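# Move SOC bottle from fridge to bench, close door

## Task

Find the bottle marked SOC in the refrigerator's bin, lift it out and set it upright on the bench, keep the other bottle upright inside the refrigerator, then close the refrigerator door. If no bottle carries SOC, leave both inside, close the door, and press the CALL key on the operator panel until it latches down. Only press CALL in that case, because a wrong call cannot be undone.

## Robot and tools

Robot: two arms, left_arm and right_arm, each riding its own carriage on one shared floor track. left_rail is always the carriage at larger y and carries left_arm; right_rail carries right_arm. These names do not match image left/right. Each arm base sits at x = 0, y = its carriage's position_m, z = 0.04 m, facing +x. left_arm has rigid fingers. right_arm has fingers that fold: grip with the outer quarter of the pads (near the tips) for a normal squeeze; deeper grips may fold the fingers, hold a thin part loosely, or squeeze too hard, and a finger pushed tip-first onto a surface folds easily.

Scene frame: fixed to the table, table top at z = 0, +z up, +x where the arms face, +y to their left. The track runs along y at x = 0 (y = 0 at its middle); the table starts at x = 0.17 m. Anything that ends up off the table, on the track or on the metal strip beside it, fails the job.

execute_actions(actions, cameras): runs actions in sequence, then returns state and images. cameras is a list of names (cam_high, cam_low, cam_bench_left, cam_bench_mid, cam_bench_right, cam_left_wrist, cam_right_wrist); omitted, null or ["all"] gives all, [] gives none. An empty actions list just reports. Each action may hold rows, steps, until, and device keys left_rail / right_rail.
- rows: 1 to 15 rows, one per control step (1/30 s). Every row is a single list of 18 numbers, each in [-1, 1], covering both arms even if one is idle: left dx, dy, dz, rx, ry, rz, gripper position, force_limit, speed, then the same nine for the right arm.
- dx, dy, dz, rx, ry, rz are an offset, not a pose: measured from that arm's Hand target as it stood when the action began, along that Hand target's own axes. Every row counts from that same starting point, not from the previous row; a new action starts from the new Hand target, so repeating an offset moves further. Scale: 1.0 = 0.6 m for dx..dz, 180 degrees for rx..rz, which together form one rotation vector.
- Gripper numbers are absolute settings. position: +1 fully open (140 mm), about -0.8 pads touch, -1 closes until blocked. force_limit: pad force after a slow close, roughly 14 N at -1, 40 N at 0, 58 N at +1; faster closes grip harder. speed: about 30 mm/s at -1, 140 at 0, 250 at +1. Both start at +1. To leave a gripper unchanged, resend its last three numbers (0 is a real command).
- steps: 1 to 450, default 15, at least the number of rows. After the last row the arm keeps heading for that row's target, so give big moves enough steps.
- until: ends the action early when conditions on left_rail/right_rail fields hold, e.g. {"right_rail": {"position_status": ["!=", "moving"]}}; numbers need a comparison (=, !=, <, <=, >, >=). {"all": {"status": "ended"}} and {"any": {"status": "ended"}} also exist. It does not watch or halt arms.
- Rails: {"left_rail": {"position_m": y}} is an absolute y target in metres (left_rail -0.8 to 1.5, right_rail -1.5 to 0.8); speed_m_s 0.01 to 1; acceleration_factor 0.1 to 1; {"stop": true} brakes. Any out-of-range value or unknown name rejects the whole call. Send the position, then wait with an until on position_status before moving that arm to a scene point. A drive carries the arm in its pose and a row's target shifts with it. Keep carriages at least 0.78 m apart.

Gripper geometry: fingers point along the gripper's +z and close along its y. end_effector_position is the closed-pad point; tips reach about 33 mm past it (9 mm when wide open). A block juts about 10 cm toward the gripper's +x.

Motion: commands lag 0.17 to 0.22 s; orientation is clipped to 32 degrees from the measured one per step. Ramp offsets gradually (adding 0.01 per row is 6 mm per step) to avoid jerks that shake a held object loose. If an arm stops short, resend the pose or the missing distance.

Results: per arm end_effector_position (m), end_effector_quat_wxyz, velocities in the scene frame (may be a few cm off); Joint positions (rail m, then six joints rad) and velocities; joint torques; Wrist force/torque in the gripper's axes plus the peak since last shown; Hand target (base of the next offsets); Tool commands. object_status: 0 moving, 1 blocked while opening, 2 blocked while closing (a grip: check for this after position -1), 3 at target or pads met (may hold nothing). position_measured counts: 3 open, ~75 = 100 mm, 139 = 60 mm, 200 = 20 mm, 230 pads touch. To grip harder, raise force_limit and nudge position -1 to -0.98. Rail results: position_m, position_status (moving, done, contact_stop, time_out, stopped, stopped_with_arm, stopped_for_other_arm, stopped_for_other_carriage), position_answer (taken/not_taken). "pose unreachable" drops that arm's target but is not a fault.

zoom_image(camera, region): enlarges [x0, y0, x1, y1] pixels, at most 504 x 504, of a camera's newest image; use it to read bottle lettering. zero_wrist_force(arm): tares that arm's wrist sensor without moving. finished_scene(scene, optional 1): ends the scene irreversibly; call only when the result is settled.

Avoid: outside force near 150 N or joint torques at their limits (elbow 132, wrist joints 47.5 N m) stop the arm for 10 s; collisions or squeezes between the two arms can end the scene; hard hits on fixed items, drops, releasing moving parts, large leverage on the gripper, and long stretched holds that overheat motors (85 °C brakes the arm).

Each tool is called after "Request:" as name(argument=value, ...), one argument or row to a line, values as JSON.

## Session

Request:
execute_actions(
  actions=[],
)

Scene clock: 0.00 s.
left_arm: end_effector_position=(+0.3563, +1.3757, +0.5790) position_measured=3 object_status=3 end_effector_quat_wxyz=(+0.000, +0.000, +1.000, +0.000) | right_arm: end_effector_position=(+0.3563, -1.2611, +0.5790) position_measured=3 object_status=3 end_effector_quat_wxyz=(+0.000, +0.000, +1.000, +0.000)
Joint positions: left_arm=[1.297 -0.281 -2.157 1.821 -1.235 -1.571 -0.281] | right_arm=[-1.34 -0.281 -2.157 1.821 -1.235 -1.571 -0.28]
Joint velocities: within noise
Joint torques (N m): no reading
Wrist force (N): no reading
Wrist torque (N m): no reading
Wrist force, peak (N): no reading
Hand target: left_arm +0.3563, +1.3757, +0.5790; +0.000, +0.000, +1.000, +0.000 | right_arm +0.3563, -1.2611, +0.5790; +0.000, +0.000, +1.000, +0.000
Tool commands: left_gripper/position=+1.0 left_gripper/force_limit=+1.0 left_gripper/speed=+1.0 right_gripper/position=+1.0 right_gripper/force_limit=+1.0 right_gripper/speed=+1.0
left_rail: position_m=1.297 position_status=done
right_rail: position_m=-1.340 position_status=done

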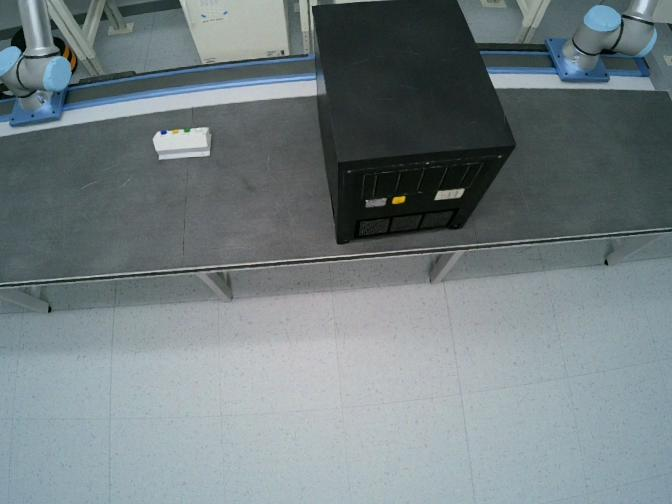

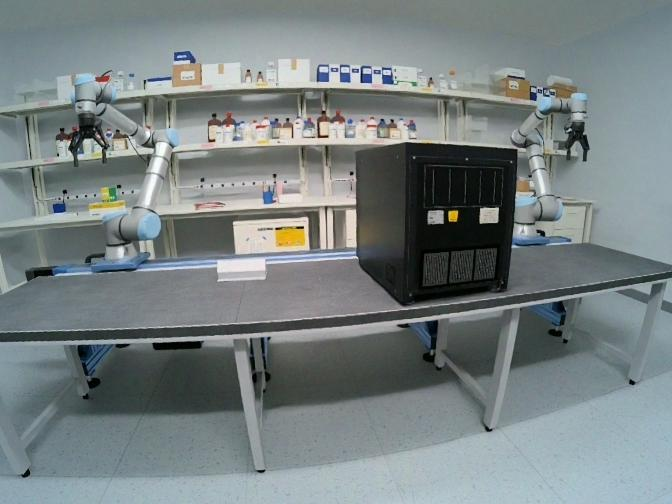

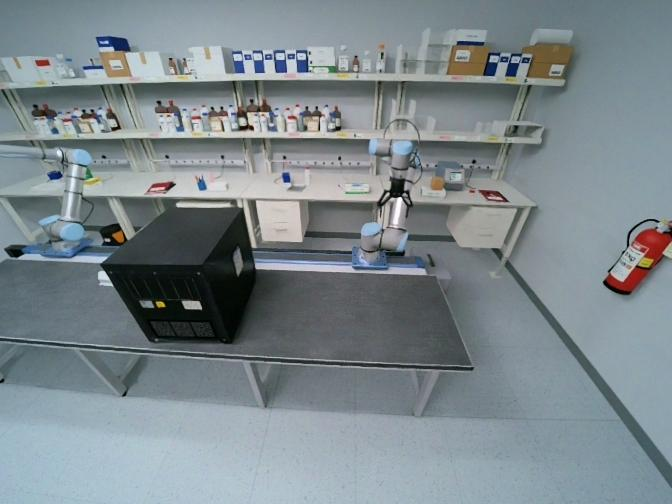

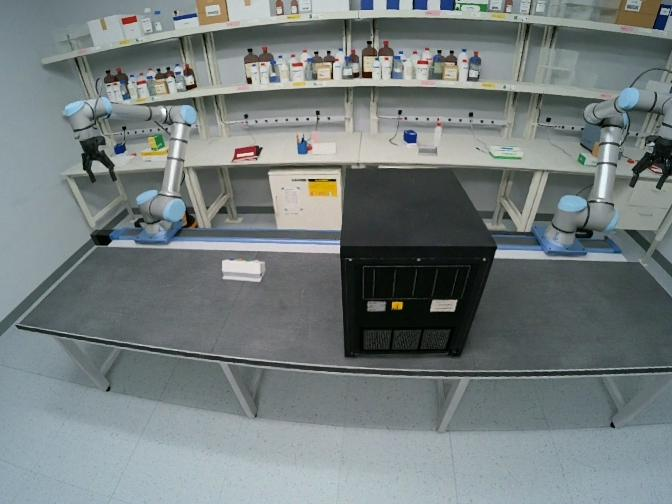

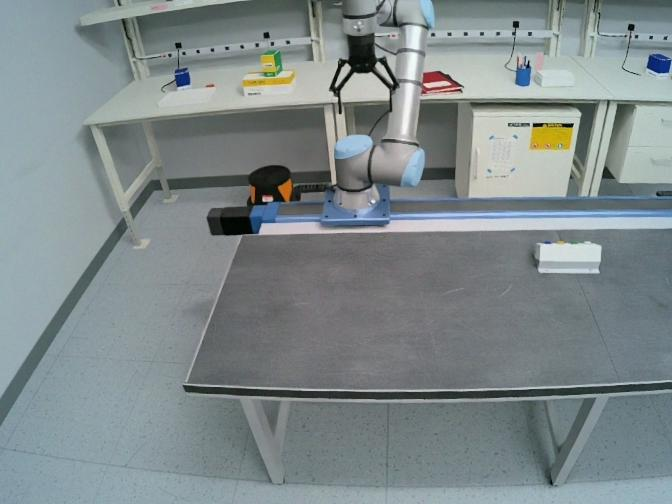

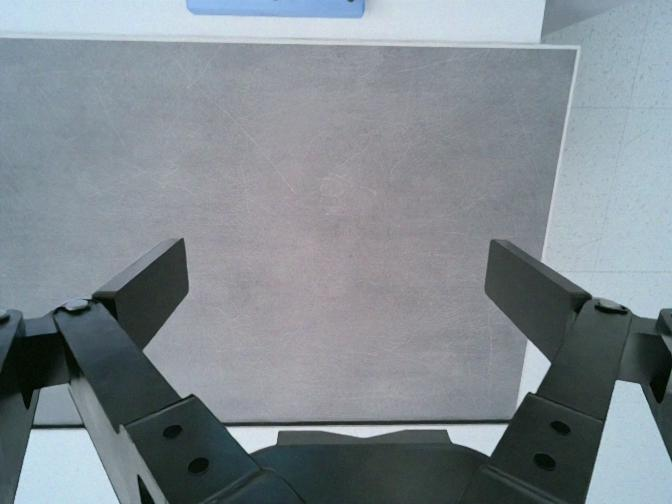

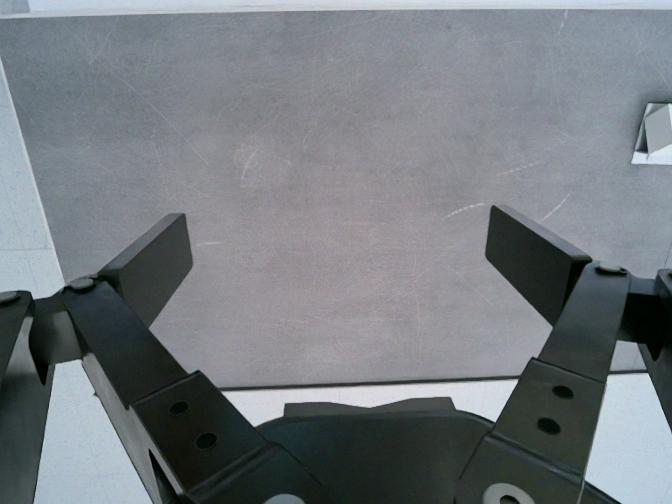

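Request:
zoom_image(
  camera="cam_bench_left",
  region=[80, 180, 300, 360],
)

Request:
zoom_image(
  camera="cam_low",
  region=[320, 120, 560, 320],
)

Request:
zoom_image(
  camera="cam_bench_mid",
  region=[200, 150, 520, 380],
)

Request:
zoom_image(
  camera="cam_bench_right",
  region=[500, 200, 650, 300],
)

Request:
execute_actions(
  actions=[
    {"right_rail":{"position_m":-0.75,"speed_m_s":0.4,"acceleration_factor":0.6}},
    {"steps":200,"until":{"right_rail":{"position_status":["!=","moving"]}}},
  ],
  cameras=["cam_right_wrist","cam_bench_mid"],
)

Scaled by 2.291 from the camera's 672x504 image, which has a finer 960x720 frame.

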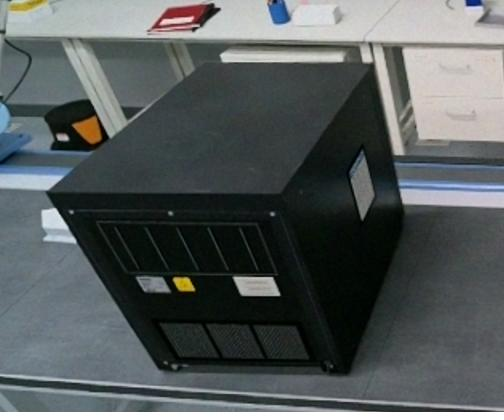

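Scaled by 2.100 from the camera's 672x504 image, which has a finer 960x720 frame.

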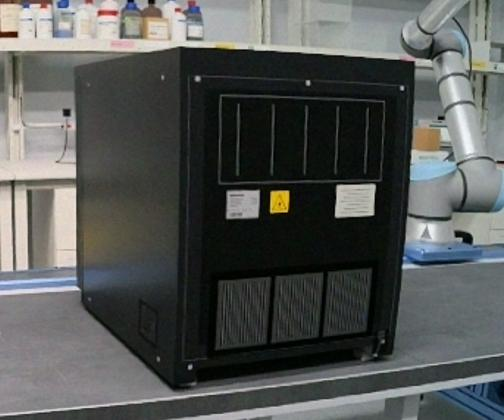

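Scaled by 1.575 from the camera's 672x504 image, which has a finer 960x720 frame.

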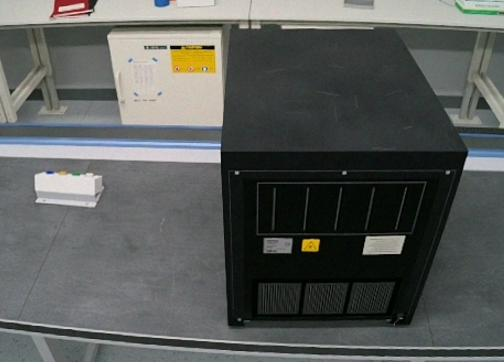

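Scaled by 3.360 from the camera's 672x504 image, which has a finer 960x720 frame.

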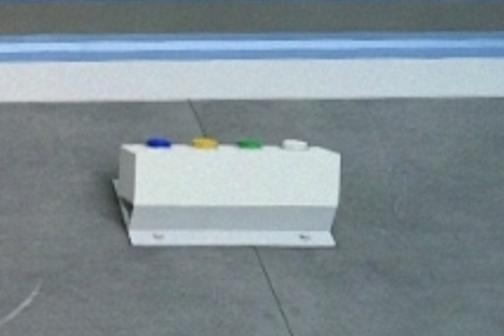

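Scene clock: 73.97 s.
left_arm: end_effector_position=(+0.3563, +1.3757, +0.5790) position_measured=3 object_status=3 end_effector_quat_wxyz=(+0.000, +0.000, +1.000, +0.000) | right_arm: end_effector_position=(+0.3563, -0.6714, +0.5790) position_measured=3 object_status=3 end_effector_quat_wxyz=(+0.000, +0.000, +1.000, +0.000)
Joint positions: left_arm=[1.297 -0.281 -2.157 1.821 -1.235 -1.571 -0.281] | right_arm=[-0.75 -0.281 -2.157 1.821 -1.235 -1.571 -0.28]
Joint torques (N m): left_arm=[-4.12 0.12 -46.78 -5.2 0.21 -0.49] | right_arm=[-0.8 1.02 -46.18 -5.19 -0.09 0.65]
Wrist force (N): left_arm=[-0.3 -0.2 -0.2] | right_arm=[0.2 0.0 0.0]
Wrist torque (N m): left_arm=[-0.05 0.08 0.00] | right_arm=[0.00 -0.04 0.00]
Wrist force, peak (N): left_arm=[-0.4 -0.5 -0.4] | right_arm=[0.8 -1.1 0.2]
Hand target: left_arm +0.3563, +1.3757, +0.5790; +0.000, +0.000, +1.000, +0.000 | right_arm +0.3563, -0.6714, +0.5790; +0.000, +0.000, +1.000, +0.000
Tool commands: left_gripper/position=+1.0 left_gripper/force_limit=+1.0 left_gripper/speed=+1.0 right_gripper/position=+1.0 right_gripper/force_limit=+1.0 right_gripper/speed=+1.0
left_rail: position_m=1.297 position_status=done
right_rail: position_m=-0.750 speed_m_s=0.40 position_status=done
camera_calibration:
cam_right_wrist: T_world_to_cam=[[0.0245853, 0.999388, 0.0248743, 0.655956], [0.926357, -0.0321291, 0.375275, -0.575732], [0.375844, 0.0138162, -0.92658, 0.594332], [0, 0, 0, 1]] pos_world=[0.29383, -0.682264, 0.750437]
Images, in order (width x height): cam_bench_mid 672x504, cam_right_wrist 672x504.

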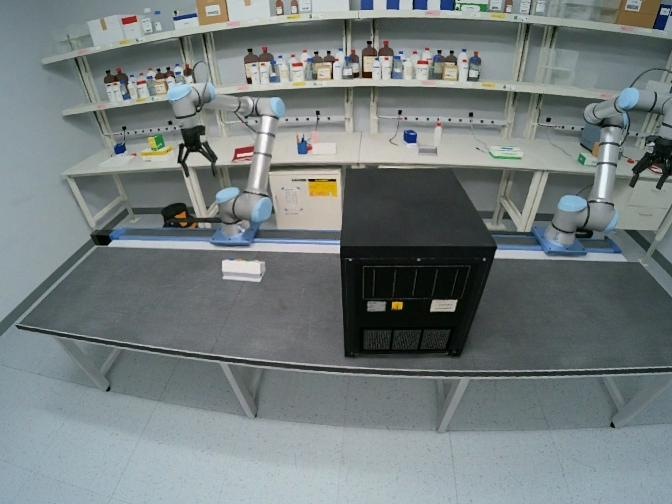

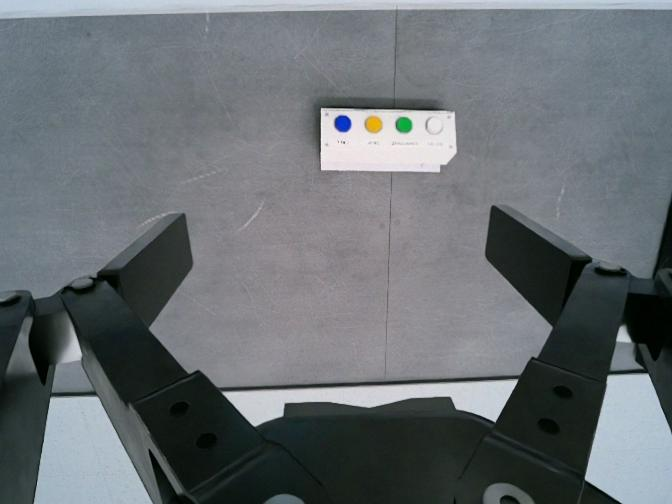

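Request:
zoom_image(
  camera="cam_right_wrist",
  region=[310, 95, 470, 185],
)

Scaled by 3.150 from the camera's 672x504 image, which has a finer 960x720 frame.

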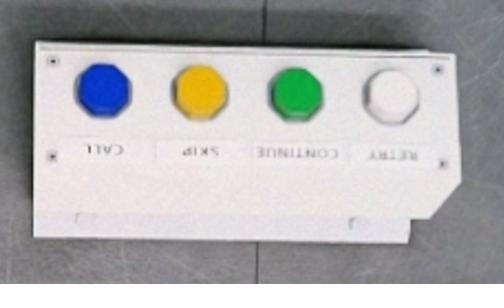

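Request:
execute_actions(
  actions=[
    {"rows":[[0,0,0,0,0,0,1,1,1,-0.12,0,0.03,0,-0.1667,0,1,1,1]],"steps":15},
    {"rows":[[0,0,0,0,0,0,1,1,1,-0.1,0,0.06,0,-0.1667,0,1,1,1]],"steps":15},
    {"rows":[[0,0,0,0,0,0,1,1,1,0,0,0,0,-0.1667,0,1,1,1]],"steps":30},
  ],
  cameras=["cam_right_wrist","cam_bench_mid"],
)

Scene clock: 128.37 s.
left_arm: end_effector_position=(+0.3563, +1.3757, +0.5790) position_measured=3 object_status=3 end_effector_quat_wxyz=(+0.000, +0.000, +1.000, +0.000) | right_arm: end_effector_position=(+0.4982, -0.6715, +0.5598) position_measured=3 object_status=3 end_effector_quat_wxyz=(+0.707, +0.000, +0.707, +0.000)
Joint positions: left_arm=[1.297 -0.281 -2.157 1.821 -1.235 -1.571 -0.281] | right_arm=[-0.75 -0.961 -2.655 2.773 -3.261 -0.61 0]
Joint torques (N m): left_arm=[-3.72 1.32 -47.39 -5.43 0.03 -0.11] | right_arm=[11.1 45.35 -37.14 -4.34 -3.44 2.71]
Wrist force (N): left_arm=[0.0 -0.4 0.1] | right_arm=[-1.8 -0.6 1.6]
Wrist torque (N m): left_arm=[-0.08 0.00 0.00] | right_arm=[-0.59 -0.35 -0.21]
Wrist force, peak (N): left_arm=[0.0 -0.9 -0.5] | right_arm=[-16.3 -1.9 -1.1]
Hand target: left_arm +0.3563, +1.3757, +0.5790; +0.000, +0.000, +1.000, +0.000 | right_arm +0.4983, -0.6714, +0.5598; +0.707, +0.000, +0.707, +0.000
Off the commanded pose: left_arm 0.000 m, 0 deg | right_arm 0.000 m, 0 deg.
left_rail: position_m=1.297 position_status=done
right_rail: position_m=-0.750 speed_m_s=0.40 position_status=done
camera_calibration:
cam_right_wrist: T_world_to_cam=[[-0.0251607, 0.999384, 0.0244685, 0.677997], [-0.375558, -0.0321328, 0.926242, -0.359855], [0.926457, 0.0141156, 0.376135, -0.480164], [0, 0, 0, 1]] pos_world=[0.326764, -0.682364, 0.497329]
Images, in order (width x height): cam_bench_mid 672x504, cam_right_wrist 672x504.

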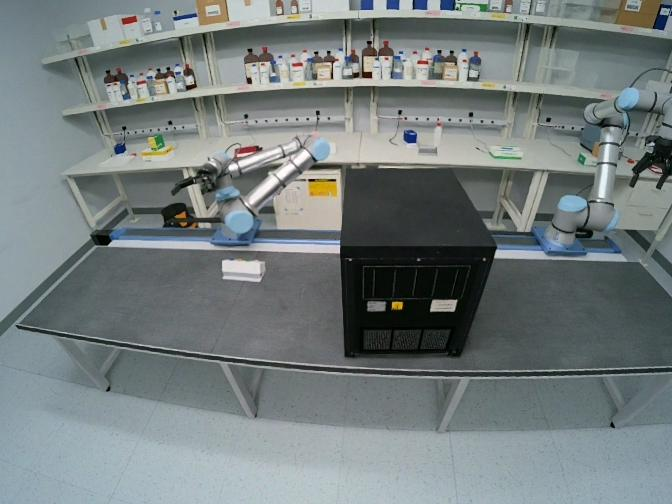

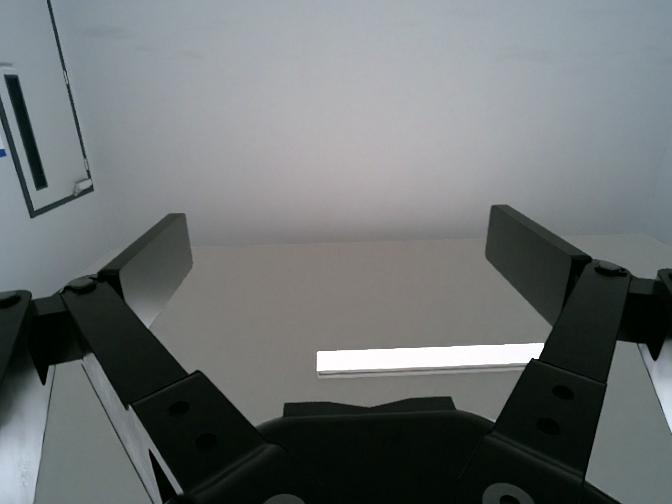

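Request:
execute_actions(
  actions=[
    {"rows":[[0,0,0,0,0,0,1,1,1,0,0,0,0,0,0.1667,1,1,1]],"steps":10},
    {"rows":[[0,0,0,0,0,0,1,1,1,0,0,0,0,0,0.1667,1,1,1]],"steps":10},
    {"rows":[[0,0,0,0,0,0,1,1,1,0,0,0,0,0,0.1667,1,1,1]],"steps":10},
    {"rows":[[0,0,0,0,0,0,1,1,1,0,0,0,0,0,0.1667,1,1,1]],"steps":10},
    {"rows":[[0,0,0,0,0,0,1,1,1,0,0,0,0,0,0.1667,1,1,1]],"steps":10},
    {"rows":[[0,0,0,0,0,0,1,1,1,0,0,0,0,0,0.1667,1,1,1]],"steps":20},
    {"rows":[[0,0,0,0,0,0,1,1,1,0,-0.18,-0.117,0.0833,0,0,1,1,1]],"steps":12},
    {"rows":[[0,0,0,0,0,0,1,1,1,0,-0.18,-0.117,0.0833,0,0,1,1,1]],"steps":12},
    {"rows":[[0,0,0,0,0,0,1,1,1,0,-0.18,-0.12,0.0833,0,0,1,1,1]],"steps":12},
    {"rows":[[0,0,0,0,0,0,1,1,1,0,-0.18,-0.12,0.0833,0,0,1,1,1]],"steps":30},
  ],
  cameras=["cam_right_wrist","cam_bench_mid"],
)

Scene clock: 150.07 s.
left_arm: end_effector_position=(+0.3563, +1.3757, +0.5790) position_measured=3 object_status=3 end_effector_quat_wxyz=(+0.000, +0.000, +1.000, +0.000) | right_arm: end_effector_position=(+0.0870, -0.3928, +0.5598) position_measured=3 object_status=3 end_effector_quat_wxyz=(-0.288, +0.646, +0.289, +0.645)
Joint positions: left_arm=[1.297 -0.281 -2.157 1.821 -1.235 -1.571 -0.281] | right_arm=[-0.75 0.912 -2.792 2.774 -3.121 -1.643 3.141]
Joint torques (N m): left_arm=[-4.67 0.54 -47.58 -5.52 0.26 -0.05] | right_arm=[11.2 50.1 -39.52 -6.18 -3.17 2.63]
Wrist force (N): left_arm=[-0.1 -0.3 -0.2] | right_arm=[1.7 1.4 1.0]
Wrist torque (N m): left_arm=[-0.08 0.02 0.00] | right_arm=[0.10 -0.39 0.45]
Wrist force, peak (N): left_arm=[0.2 -0.9 -0.6] | right_arm=[1.6 17.8 10.7]
Hand target: left_arm +0.3563, +1.3757, +0.5790; +0.000, +0.000, +1.000, +0.000 | right_arm +0.0887, -0.3942, +0.5598; -0.354, +0.612, +0.353, +0.613
Off the commanded pose: left_arm 0.000 m, 0 deg | right_arm 0.002 m, 12 deg.
left_rail: position_m=1.297 position_status=done
right_rail: position_m=-0.750 speed_m_s=0.40 position_status=done
camera_calibration:
cam_right_wrist: T_world_to_cam=[[0.72799, -0.685164, -0.0240861, -0.310899], [-0.275273, -0.259942, -0.925556, 0.433158], [0.627897, 0.680426, -0.377843, 0.606733], [0, 0, 0, 1]] pos_world=[-0.0353974, -0.513258, 0.622673]
Images, in order (width x height): cam_bench_mid 672x504, cam_right_wrist 672x504.

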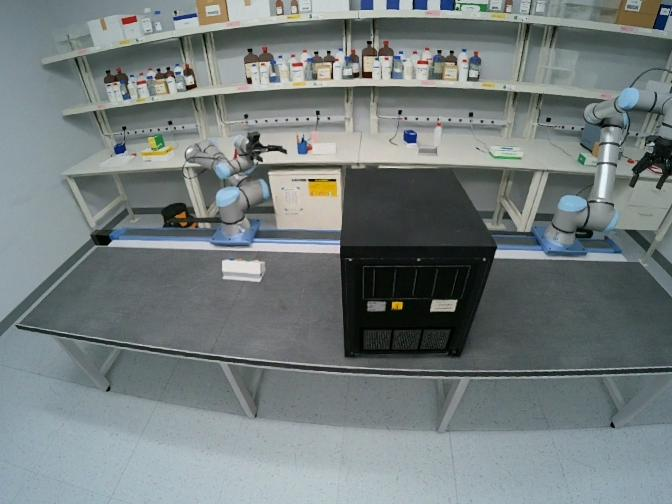

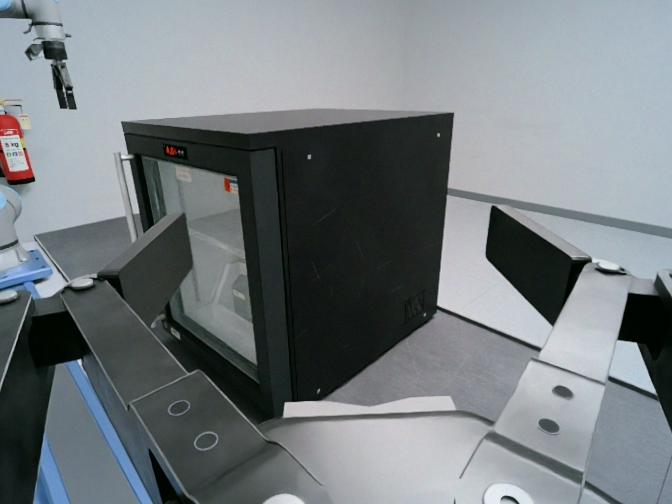

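Request:
zoom_image(
  camera="cam_right_wrist",
  region=[100, 120, 280, 400],
)

Scaled by 1.800 from the camera's 672x504 image, which has a finer 960x720 frame.

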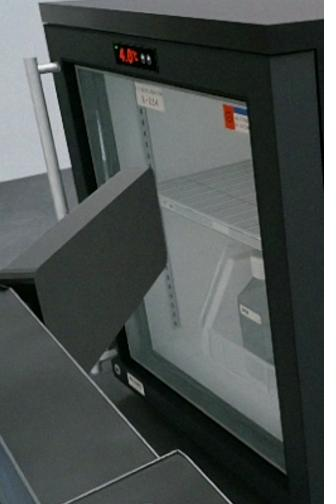

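Request:
execute_actions(
  actions=[
    {"right_rail":{"position_m":-0.42,"speed_m_s":0.3}},
    {"steps":100,"until":{"right_rail":{"position_status":["!=","moving"]}}},
  ],
  cameras=["cam_right_wrist"],
)

Request:
zoom_image(
  camera="cam_right_wrist",
  region=[150, 50, 654, 430],
)

Scene clock: 178.63 s.
left_arm: end_effector_position=(+0.3563, +1.3757, +0.5790) position_measured=3 object_status=3 end_effector_quat_wxyz=(+0.000, +0.000, +1.000, +0.000) | right_arm: end_effector_position=(+0.0869, -0.0629, +0.5598) position_measured=3 object_status=3 end_effector_quat_wxyz=(-0.289, +0.645, +0.288, +0.646)
Joint positions: left_arm=[1.297 -0.281 -2.157 1.821 -1.235 -1.571 -0.281] | right_arm=[-0.42 0.936 -2.773 2.776 -3.146 -1.666 3.142]
Joint torques (N m): left_arm=[-4.1 0.83 -48.52 -5.57 0.39 -0.12] | right_arm=[8.78 51.2 -39.6 -6.09 -3.37 2.64]
Wrist force (N): left_arm=[-0.1 0.0 -0.3] | right_arm=[1.3 1.2 1.3]
Wrist torque (N m): left_arm=[0.00 0.04 0.00] | right_arm=[0.04 -0.29 0.44]
Wrist force, peak (N): left_arm=[0.1 -0.5 -0.8] | right_arm=[2.2 1.2 1.8]
Hand target: left_arm +0.3563, +1.3757, +0.5790; +0.000, +0.000, +1.000, +0.000 | right_arm +0.0887, -0.0642, +0.5598; -0.354, +0.612, +0.353, +0.613
Tool commands: left_gripper/position=+1.0 left_gripper/force_limit=+1.0 left_gripper/speed=+1.0 right_gripper/position=+1.0 right_gripper/force_limit=+1.0 right_gripper/speed=+1.0
Off the commanded pose: left_arm 0.000 m, 0 deg | right_arm 0.002 m, 12 deg.
left_rail: position_m=1.297 position_status=done
right_rail: position_m=-0.420 speed_m_s=0.30 position_status=done
camera_calibration:
cam_right_wrist: T_world_to_cam=[[0.728047, -0.685083, -0.0246912, -0.0844775], [-0.273756, -0.257525, -0.926682, 0.51959], [0.628495, 0.681427, -0.375035, 0.380656], [0, 0, 0, 1]] pos_world=[-0.0354963, -0.183456, 0.622169]
Images, in order (width x height): cam_right_wrist 672x504.

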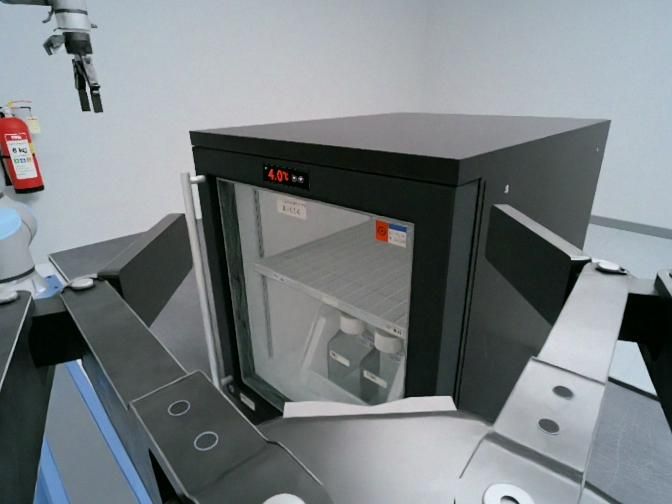

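Scaled by 1.000.

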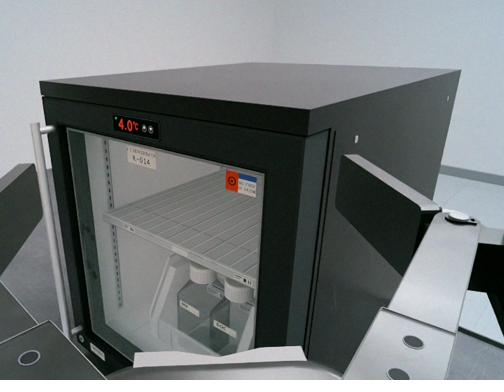

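Request:
zoom_image(
  camera="cam_right_wrist",
  region=[300, 290, 420, 410],
)

Request:
zoom_image(
  camera="cam_right_wrist",
  region=[160, 150, 420, 420],
)

Scaled by 4.200 from the camera's 672x504 image, which has a finer 960x720 frame.

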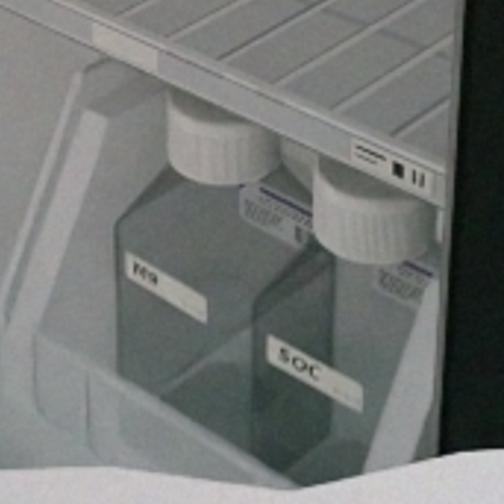

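Scaled by 1.867 from the camera's 672x504 image, which has a finer 960x720 frame.

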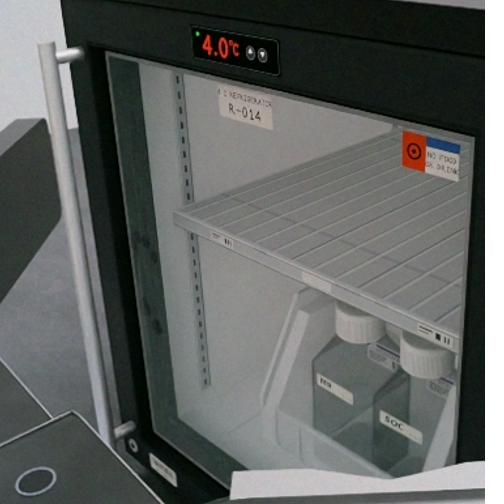

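Request:
execute_actions(
  actions=[
    {"right_rail":{"position_m":-0.6}},
    {"steps":100,"until":{"right_rail":{"position_status":["!=","moving"]}}},
    {"rows":[[0,0,0,0,0,0,1,1,1,0,-0.1,0.173,-0.111,0,0,1,1,1]],"steps":15},
    {"rows":[[0,0,0,0,0,0,1,1,1,0,-0.153,0.129,-0.111,0,0,1,1,1]],"steps":20},
    {"rows":[[0,0,0,0,0,0,1,1,1,-0.1,-0.157,0.0633,0,0,0,1,1,1]],"steps":15},
    {"rows":[[0,0,0,0,0,0,1,1,1,-0.1,-0.157,0.0633,0,0,0,1,1,1]],"steps":30},
  ],
  cameras=["cam_right_wrist","cam_bench_mid"],
)

Scene clock: 238.00 s.
left_arm: end_effector_position=(+0.3563, +1.3757, +0.5790) position_measured=3 object_status=3 end_effector_quat_wxyz=(+0.000, +0.000, +1.000, +0.000) | right_arm: end_effector_position=(+0.0960, +0.1988, +0.4401) position_measured=3 object_status=3 end_effector_quat_wxyz=(-0.123, +0.696, +0.123, +0.697)
Joint positions: left_arm=[1.297 -0.281 -2.157 1.821 -1.235 -1.571 -0.281] | right_arm=[-0.6 1.643 -1.03 1.87 -3.984 -2.865 3.14]
Joint torques (N m): left_arm=[-3.91 1.24 -48.61 -5.62 0.53 -0.19] | right_arm=[-10.28 -71.82 -38.18 -3.89 -3.21 -1.45]
Wrist force (N): left_arm=[-0.4 -0.2 -0.4] | right_arm=[1.9 1.1 1.1]
Wrist torque (N m): left_arm=[-0.05 0.09 -0.01] | right_arm=[0.02 -0.43 0.53]
Wrist force, peak (N): left_arm=[-0.4 -0.6 -0.5] | right_arm=[16.3 15.1 -2.5]
Hand target: left_arm +0.3563, +1.3757, +0.5790; +0.000, +0.000, +1.000, +0.000 | right_arm +0.0960, +0.1988, +0.4401; -0.123, +0.696, +0.123, +0.697
Off the commanded pose: left_arm 0.000 m, 0 deg | right_arm 0.000 m, 0 deg.
left_rail: position_m=1.297 position_status=done
right_rail: position_m=-0.600 speed_m_s=0.30 position_status=done
camera_calibration:
cam_right_wrist: T_world_to_cam=[[0.318652, -0.947543, -0.0249699, 0.176887], [-0.363148, -0.097706, -0.926594, 0.455251], [0.875548, 0.304329, -0.375232, 0.203128], [0, 0, 0, 1]] pos_world=[-0.0688899, 0.150271, 0.50247]
Images, in order (width x height): cam_bench_mid 672x504, cam_right_wrist 672x504.

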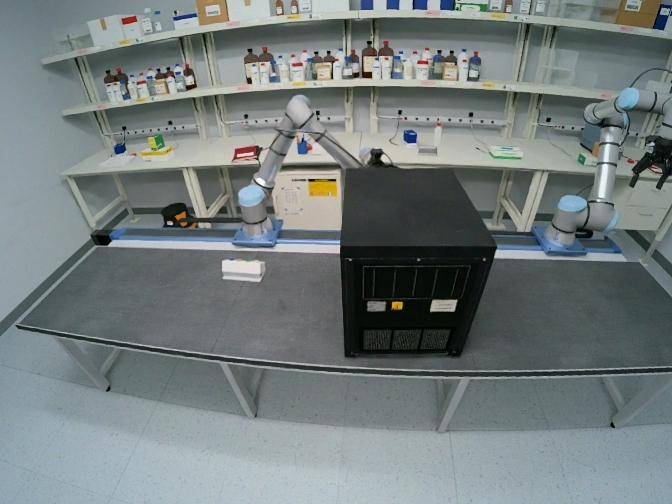

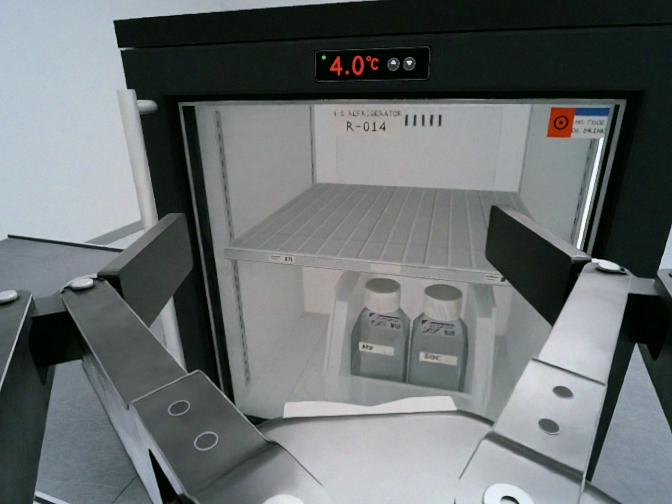

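Request:
zoom_image(
  camera="cam_right_wrist",
  region=[320, 250, 520, 410],
)

Request:
zoom_image(
  camera="cam_right_wrist",
  region=[100, 60, 300, 360],
)

Scaled by 2.520 from the camera's 672x504 image, which has a finer 960x720 frame.

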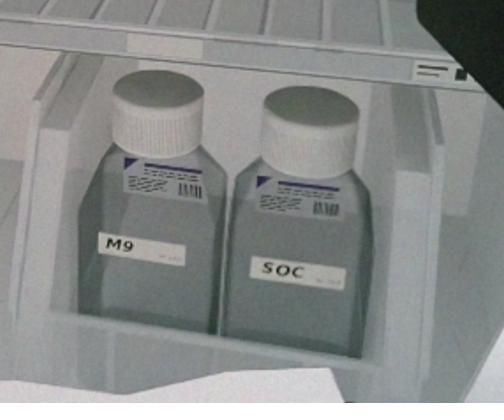

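Scaled by 1.680 from the camera's 672x504 image, which has a finer 960x720 frame.

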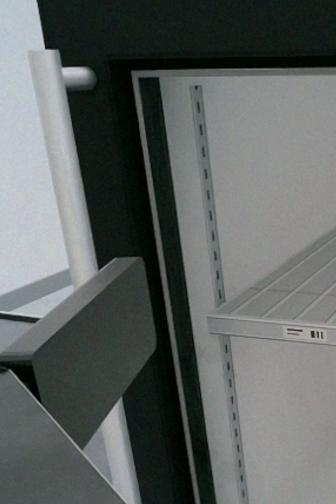

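Request:
execute_actions(
  actions=[
    {"rows":[[0,0,0,0,0,0,1,1,1,-0.1,-0.155,0.072,0,0,0,1,1,1]],"steps":15},
    {"rows":[[0,0,0,0,0,0,1,1,1,-0.1,-0.155,0.072,0,0,0,1,1,1]],"steps":30},
  ],
  cameras=["cam_right_wrist"],
)

Scene clock: 256.90 s.
left_arm: end_effector_position=(+0.3563, +1.3757, +0.5790) position_measured=3 object_status=3 end_effector_quat_wxyz=(+0.000, +0.000, +1.000, +0.000) | right_arm: end_effector_position=(+0.1135, +0.4032, +0.3202) position_measured=3 object_status=3 end_effector_quat_wxyz=(-0.123, +0.696, +0.123, +0.697)
Joint positions: left_arm=[1.297 -0.281 -2.157 1.821 -1.235 -1.571 -0.281] | right_arm=[-0.6 1.607 -0.663 1.431 -3.912 -2.829 3.14]
Joint torques (N m): left_arm=[-2.94 0.17 -49.06 -5.67 0.44 0.04] | right_arm=[-10.59 -100.62 -40.79 -4.02 -3.39 -1.84]
Wrist force (N): left_arm=[-0.1 -0.5 -0.2] | right_arm=[1.2 1.3 1.1]
Wrist torque (N m): left_arm=[-0.12 0.03 0.00] | right_arm=[0.06 -0.26 0.54]
Wrist force, peak (N): left_arm=[-0.1 -0.6 -0.8] | right_arm=[17.6 14.5 -1.0]
Hand target: left_arm +0.3563, +1.3757, +0.5790; +0.000, +0.000, +1.000, +0.000 | right_arm +0.1135, +0.4032, +0.3202; -0.123, +0.696, +0.123, +0.697
Off the commanded pose: left_arm 0.000 m, 0 deg | right_arm 0.000 m, 0 deg.
left_rail: position_m=1.297 position_status=done
right_rail: position_m=-0.600 speed_m_s=0.30 position_status=done
camera_calibration:
cam_right_wrist: T_world_to_cam=[[0.318652, -0.947543, -0.0249699, 0.361963], [-0.363148, -0.097706, -0.926594, 0.370515], [0.875548, 0.304329, -0.375232, 0.0805229], [0, 0, 0, 1]] pos_world=[-0.0512899, 0.354671, 0.38257]
Images, in order (width x height): cam_right_wrist 672x504.

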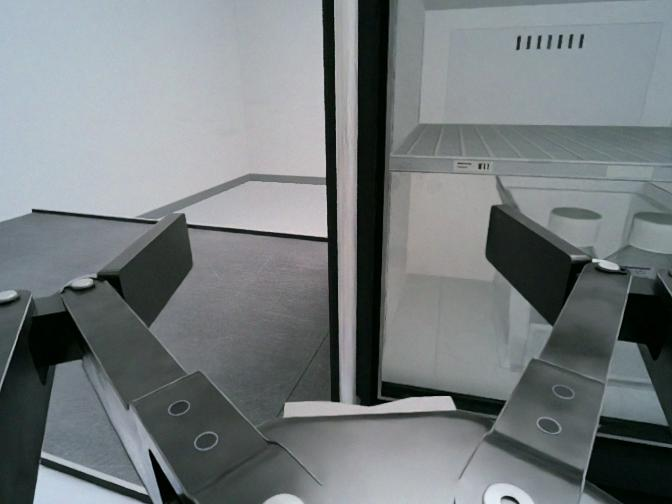

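Request:
execute_actions(
  actions=[
    {"rows":[[0,0,0,0,0,0,1,1,1,0,0.008,0.08,0,0,0,1,1,1]],"steps":15},
    {"rows":[[0,0,0,0,0,0,1,1,1,0,0,0.0867,0,0,0,1,1,1]],"steps":30},
  ],
  cameras=["cam_right_wrist"],
)

Request:
zoom_image(
  camera="cam_right_wrist",
  region=[150, 150, 520, 420],
)

Scene clock: 287.50 s.
left_arm: end_effector_position=(+0.3563, +1.3757, +0.5790) position_measured=3 object_status=3 end_effector_quat_wxyz=(+0.000, +0.000, +1.000, +0.000) | right_arm: end_effector_position=(+0.2091, +0.4330, +0.3203) position_measured=3 object_status=3 end_effector_quat_wxyz=(-0.123, +0.696, +0.123, +0.697)
Joint positions: left_arm=[1.297 -0.281 -2.157 1.821 -1.235 -1.571 -0.281] | right_arm=[-0.6 1.501 -0.647 1.398 -3.894 -2.723 3.141]
Joint torques (N m): left_arm=[-4.36 0.41 -49.52 -5.68 0.78 0.05] | right_arm=[-12.25 -101.33 -41.42 0.82 3.21 2.66]
Wrist force (N): left_arm=[0.5 0.0 0.1] | right_arm=[1.1 1.3 1.2]
Wrist torque (N m): left_arm=[-0.01 -0.10 0.00] | right_arm=[0.07 -0.28 0.50]
Wrist force, peak (N): left_arm=[-0.3 -0.8 -0.3] | right_arm=[1.6 -1.2 -21.0]
Hand target: left_arm +0.3563, +1.3757, +0.5790; +0.000, +0.000, +1.000, +0.000 | right_arm +0.2091, +0.4330, +0.3203; -0.123, +0.696, +0.123, +0.697
Off the commanded pose: left_arm 0.000 m, 0 deg | right_arm 0.000 m, 0 deg.
left_rail: position_m=1.297 position_status=done
right_rail: position_m=-0.600 speed_m_s=0.30 position_status=done
camera_calibration:
cam_right_wrist: T_world_to_cam=[[0.318652, -0.947543, -0.0249699, 0.359739], [-0.363148, -0.097706, -0.926594, 0.408236], [0.875548, 0.304329, -0.375232, -0.012211], [0, 0, 0, 1]] pos_world=[0.0443101, 0.384471, 0.38267]
Images, in order (width x height): cam_right_wrist 672x504.

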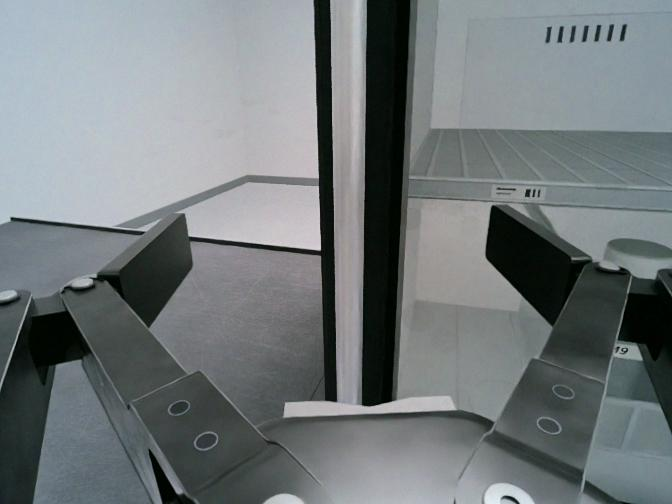

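Scaled by 1.362 from the camera's 672x504 image, which has a finer 960x720 frame.

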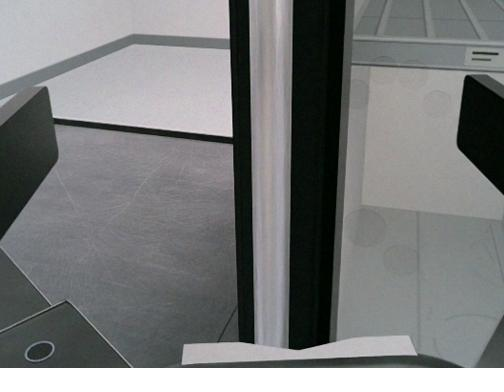

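Request:
execute_actions(
  actions=[
    {"rows":[[0,0,0,0,0,0,1,1,1,0,0.005,0,0,0,0,1,-1,-1]],"steps":15},
    {"rows":[[0,0,0,0,0,0,1,1,1,0,0,0,0,0,0,-1,-1,-1]],"steps":200},
  ],
  cameras=["cam_right_wrist"],
)

Scene clock: 302.97 s.
left_arm: end_effector_position=(+0.3563, +1.3757, +0.5790) position_measured=3 object_status=3 end_effector_quat_wxyz=(+0.000, +0.000, +1.000, +0.000) | right_arm: end_effector_position=(+0.2102, +0.4302, +0.3203) position_measured=205 object_status=2 end_effector_quat_wxyz=(-0.123, +0.696, +0.123, +0.697)
Joint positions: left_arm=[1.297 -0.281 -2.157 1.821 -1.235 -1.571 -0.281] | right_arm=[-0.6 1.5 -0.651 1.406 -3.898 -2.721 3.141]
Joint torques (N m): left_arm=[-4.68 0.24 -50.4 -5.9 0.81 0.1] | right_arm=[14.99 -111.45 -49.82 4.4 14.65 -0.13]
Wrist force (N): left_arm=[0.1 -0.4 -0.2] | right_arm=[0.1 30.8 -9.6]
Wrist torque (N m): left_arm=[-0.09 -0.03 -0.01] | right_arm=[-0.89 -0.38 0.61]
Wrist force, peak (N): left_arm=[0.4 -0.9 0.0] | right_arm=[0.2 31.0 -9.7]
Hand target: left_arm +0.3563, +1.3757, +0.5790; +0.000, +0.000, +1.000, +0.000 | right_arm +0.2102, +0.4302, +0.3203; -0.123, +0.696, +0.123, +0.697
Off the commanded pose: left_arm 0.000 m, 0 deg | right_arm 0.000 m, 0 deg.
left_rail: position_m=1.297 position_status=done
right_rail: position_m=-0.600 speed_m_s=0.30 position_status=done
camera_calibration:
cam_right_wrist: T_world_to_cam=[[0.318652, -0.947543, -0.0249699, 0.356672], [-0.363148, -0.097706, -0.926594, 0.408316], [0.875548, 0.304329, -0.375232, -0.012204], [0, 0, 0, 1]] pos_world=[0.0453101, 0.381571, 0.38267]
Images, in order (width x height): cam_right_wrist 672x504.

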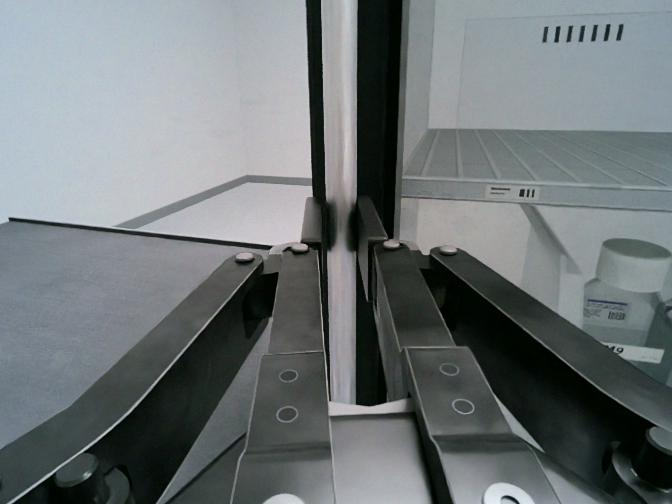

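Request:
execute_actions(
  actions=[
    {"rows":[[0,0,0,0,0,0,1,1,1,0,0.003,0,0,0,0,-0.98,0.1,-1]],"steps":45},
  ],
  cameras=[],
)

Scene clock: 327.43 s.
left_arm: end_effector_position=(+0.3563, +1.3757, +0.5790) position_measured=3 object_status=3 end_effector_quat_wxyz=(+0.000, +0.000, +1.000, +0.000) | right_arm: end_effector_position=(+0.2108, +0.4285, +0.3203) position_measured=211 object_status=2 end_effector_quat_wxyz=(-0.123, +0.696, +0.123, +0.697)
Joint positions: left_arm=[1.297 -0.281 -2.157 1.821 -1.235 -1.571 -0.281] | right_arm=[-0.6 1.499 -0.653 1.41 -3.901 -2.721 3.141]
Joint torques (N m): left_arm=[-4.18 0.32 -50.77 -5.88 0.8 0.11] | right_arm=[-10.02 -131.84 -30.21 -2.39 1.08 0.08]
Wrist force (N): left_arm=[0.0 -0.4 -0.3] | right_arm=[-0.2 11.9 -4.8]
Wrist torque (N m): left_arm=[-0.09 0.00 0.00] | right_arm=[-0.24 -0.38 0.71]
Wrist force, peak (N): left_arm=[-0.7 -0.5 -0.3] | right_arm=[1.6 35.6 -9.2]
Hand target: left_arm +0.3563, +1.3757, +0.5790; +0.000, +0.000, +1.000, +0.000 | right_arm +0.2108, +0.4285, +0.3203; -0.123, +0.696, +0.123, +0.697
Off the commanded pose: left_arm 0.000 m, 0 deg | right_arm 0.000 m, 0 deg.
left_rail: position_m=1.297 position_status=done
right_rail: position_m=-0.600 speed_m_s=0.30 position_status=done
No camera images: "cameras" was empty.

Request:
execute_actions(
  actions=[
    {"rows":[[0,0,0,0,0,0,1,1,1,0,0.002,-0.01,0,0,0,-0.98,0.1,-1],[0,0,0,0,0,0,1,1,1,0,0.002,-0.02,0.005,0,0,-0.98,0.1,-1]],"steps":20},
    {"rows":[[0,0,0,0,0,0,1,1,1,0,0,-0.01,0.005,0,0,-0.98,0.1,-1],[0,0,0,0,0,0,1,1,1,0,0,-0.02,0.01,0,0,-0.98,0.1,-1]],"steps":20},
  ],
  cameras=["cam_right_wrist"],
)

Scene clock: 338.47 s.
left_arm: end_effector_position=(+0.3563, +1.3757, +0.5790) position_measured=3 object_status=3 end_effector_quat_wxyz=(+0.000, +0.000, +1.000, +0.000) | right_arm: end_effector_position=(+0.1887, +0.4190, +0.3203) position_measured=211 object_status=2 end_effector_quat_wxyz=(-0.139, +0.693, +0.139, +0.693)
Joint positions: left_arm=[1.297 -0.281 -2.157 1.821 -1.235 -1.571 -0.281] | right_arm=[-0.6 1.516 -0.68 1.468 -3.932 -2.69 3.141]
Joint torques (N m): left_arm=[-3.89 1.36 -51.13 -6.26 0.92 0.32] | right_arm=[-38.65 -137.74 3.02 -16.19 -37.16 2.42]
Wrist force (N): left_arm=[0.0 -0.3 -0.3] | right_arm=[3.8 -96.3 19.5]
Wrist torque (N m): left_arm=[-0.06 0.01 0.00] | right_arm=[2.86 -0.33 0.74]
Wrist force, peak (N): left_arm=[-0.4 -0.8 0.1] | right_arm=[3.8 -96.6 19.1]
Hand target: left_arm +0.3563, +1.3757, +0.5790; +0.000, +0.000, +1.000, +0.000 | right_arm +0.1887, +0.4190, +0.3203; -0.139, +0.693, +0.139, +0.693
Off the commanded pose: left_arm 0.000 m, 0 deg | right_arm 0.000 m, 0 deg.
left_rail: position_m=1.297 position_status=done
right_rail: position_m=-0.600 speed_m_s=0.30 position_status=done
camera_calibration:
cam_right_wrist: T_world_to_cam=[[0.363007, -0.931454, -0.0248988, 0.337833], [-0.358028, -0.114761, -0.926632, 0.405629], [0.860257, 0.345288, -0.375145, -0.00429253], [0, 0, 0, 1]] pos_world=[0.0262832, 0.362708, 0.38267]
Images, in order (width x height): cam_right_wrist 672x504.

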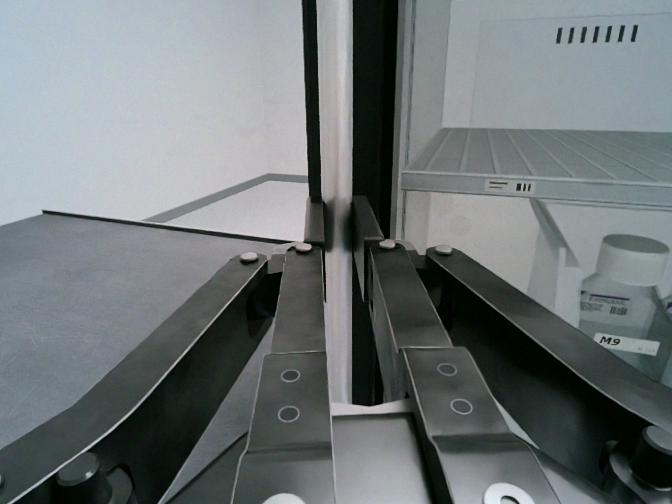

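Request:
execute_actions(
  actions=[
    {"rows":[[0,0,0,0,0,0,1,1,1,0,-0.006,0,0,0,0,-0.98,0.1,-1],[0,0,0,0,0,0,1,1,1,0,-0.013,0,0,0,0,-0.98,0.1,-1]],"steps":20},
  ],
  cameras=["cam_bench_mid","cam_right_wrist"],
)

Scene clock: 345.73 s.
left_arm: end_effector_position=(+0.3563, +1.3757, +0.5790) position_measured=3 object_status=3 end_effector_quat_wxyz=(+0.000, +0.000, +1.000, +0.000) | right_arm: end_effector_position=(+0.1858, +0.4261, +0.3203) position_measured=211 object_status=2 end_effector_quat_wxyz=(-0.139, +0.693, +0.139, +0.693)
Joint positions: left_arm=[1.297 -0.281 -2.157 1.821 -1.235 -1.571 -0.281] | right_arm=[-0.6 1.519 -0.671 1.449 -3.921 -2.694 3.141]
Joint torques (N m): left_arm=[-3.67 1.17 -51.66 -6.14 0.98 0.41] | right_arm=[60.3 -93.9 -72.22 13.4 47.11 0.65]
Wrist force (N): left_arm=[0.0 -0.5 0.0] | right_arm=[-4.8 109.1 -17.6]
Wrist torque (N m): left_arm=[-0.11 0.01 0.00] | right_arm=[-3.35 -0.48 0.64]
Wrist force, peak (N): left_arm=[0.1 -0.9 -0.2] | right_arm=[-4.8 109.1 -17.6]
Hand target: left_arm +0.3563, +1.3757, +0.5790; +0.000, +0.000, +1.000, +0.000 | right_arm +0.1857, +0.4261, +0.3203; -0.139, +0.693, +0.139, +0.693
Off the commanded pose: left_arm 0.000 m, 0 deg | right_arm 0.000 m, 0 deg.
left_rail: position_m=1.297 position_status=done
right_rail: position_m=-0.600 speed_m_s=0.30 position_status=done
camera_calibration:
cam_right_wrist: T_world_to_cam=[[0.362768, -0.931546, -0.0249358, 0.345554], [-0.358143, -0.114666, -0.926599, 0.405361], [0.86031, 0.345071, -0.375224, -0.00414085], [0, 0, 0, 1]] pos_world=[0.0233837, 0.369809, 0.38267]
Images, in order (width x height): cam_bench_mid 672x504, cam_right_wrist 672x504.

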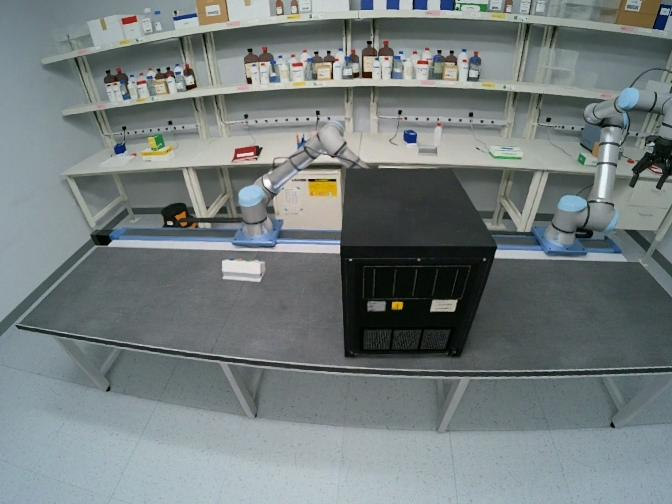

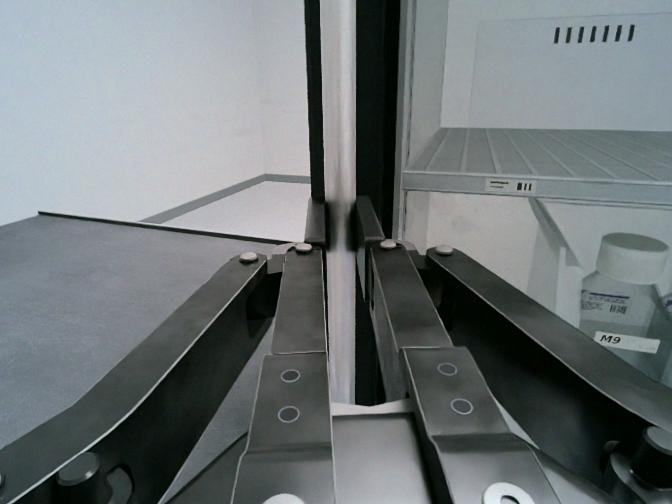

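Request:
execute_actions(
  actions=[
    {"rows":[[0,0,0,0,0,0,1,1,1,0,0.0071,0,0,0,0,-0.98,0.1,-1]],"steps":12},
    {"rows":[[0,0,0,0,0,0,1,1,1,0,-0.001,-0.009,0.0055,0,0,-0.98,0.1,-1],[0,0,0,0,0,0,1,1,1,0,-0.002,-0.018,0.011,0,0,-0.98,0.1,-1],[0,0,0,0,0,0,1,1,1,0,-0.003,-0.027,0.0165,0,0,-0.98,0.1,-1],[0,0,0,0,0,0,1,1,1,0,-0.004,-0.036,0.022,0,0,-0.98,0.1,-1],[0,0,0,0,0,0,1,1,1,0,-0.005,-0.045,0.0275,0,0,-0.98,0.1,-1],[0,0,0,0,0,0,1,1,1,0,-0.0054,-0.0542,0.033,0,0,-0.98,0.1,-1]],"steps":25},
  ],
  cameras=["cam_right_wrist"],
)

Scene clock: 381.47 s.
left_arm: end_effector_position=(+0.3563, +1.3757, +0.5790) position_measured=3 object_status=3 end_effector_quat_wxyz=(+0.000, +0.000, +1.000, +0.000) | right_arm: end_effector_position=(+0.1561, +0.4126, +0.3203) position_measured=211 object_status=2 end_effector_quat_wxyz=(-0.175, +0.685, +0.175, +0.685)
Joint positions: left_arm=[1.297 -0.281 -2.157 1.821 -1.235 -1.571 -0.281] | right_arm=[-0.6 1.534 -0.72 1.557 -3.98 -2.604 3.141]
Joint torques (N m): left_arm=[-3.9 1.65 -51.4 -6.32 1.08 0.35] | right_arm=[25.25 -119.8 -33.84 -0.03 17.58 -1.78]
Wrist force (N): left_arm=[0.2 -0.7 0.0] | right_arm=[0.9 35.5 -6.1]
Wrist torque (N m): left_arm=[-0.16 -0.03 -0.01] | right_arm=[-1.29 -0.33 0.69]
Wrist force, peak (N): left_arm=[0.0 -0.9 -0.2] | right_arm=[-4.9 112.2 -17.9]
Hand target: left_arm +0.3563, +1.3757, +0.5790; +0.000, +0.000, +1.000, +0.000 | right_arm +0.1561, +0.4126, +0.3203; -0.175, +0.685, +0.175, +0.685
Off the commanded pose: left_arm 0.000 m, 0 deg | right_arm 0.000 m, 0 deg.
left_rail: position_m=1.297 position_status=done
right_rail: position_m=-0.600 speed_m_s=0.30 position_status=done
camera_calibration:
cam_right_wrist: T_world_to_cam=[[0.457346, -0.888941, -0.0248807, 0.31141], [-0.344239, -0.15117, -0.926632, 0.406022], [0.81996, 0.432356, -0.375145, -0.00376352], [0, 0, 0, 1]] pos_world=[0.000432378, 0.339831, 0.38257]
Images, in order (width x height): cam_right_wrist 672x504.

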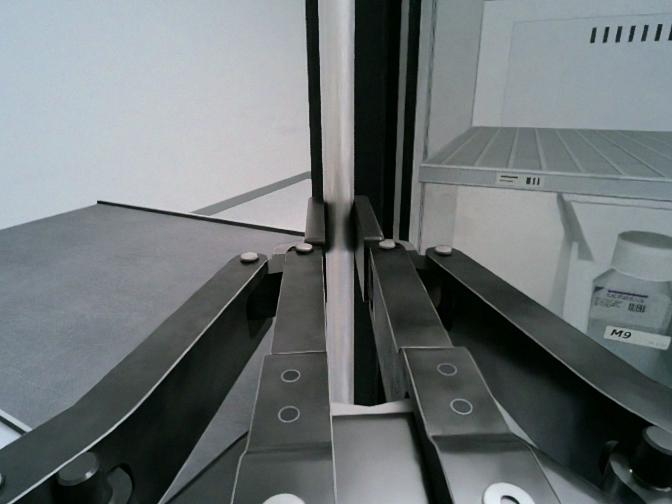

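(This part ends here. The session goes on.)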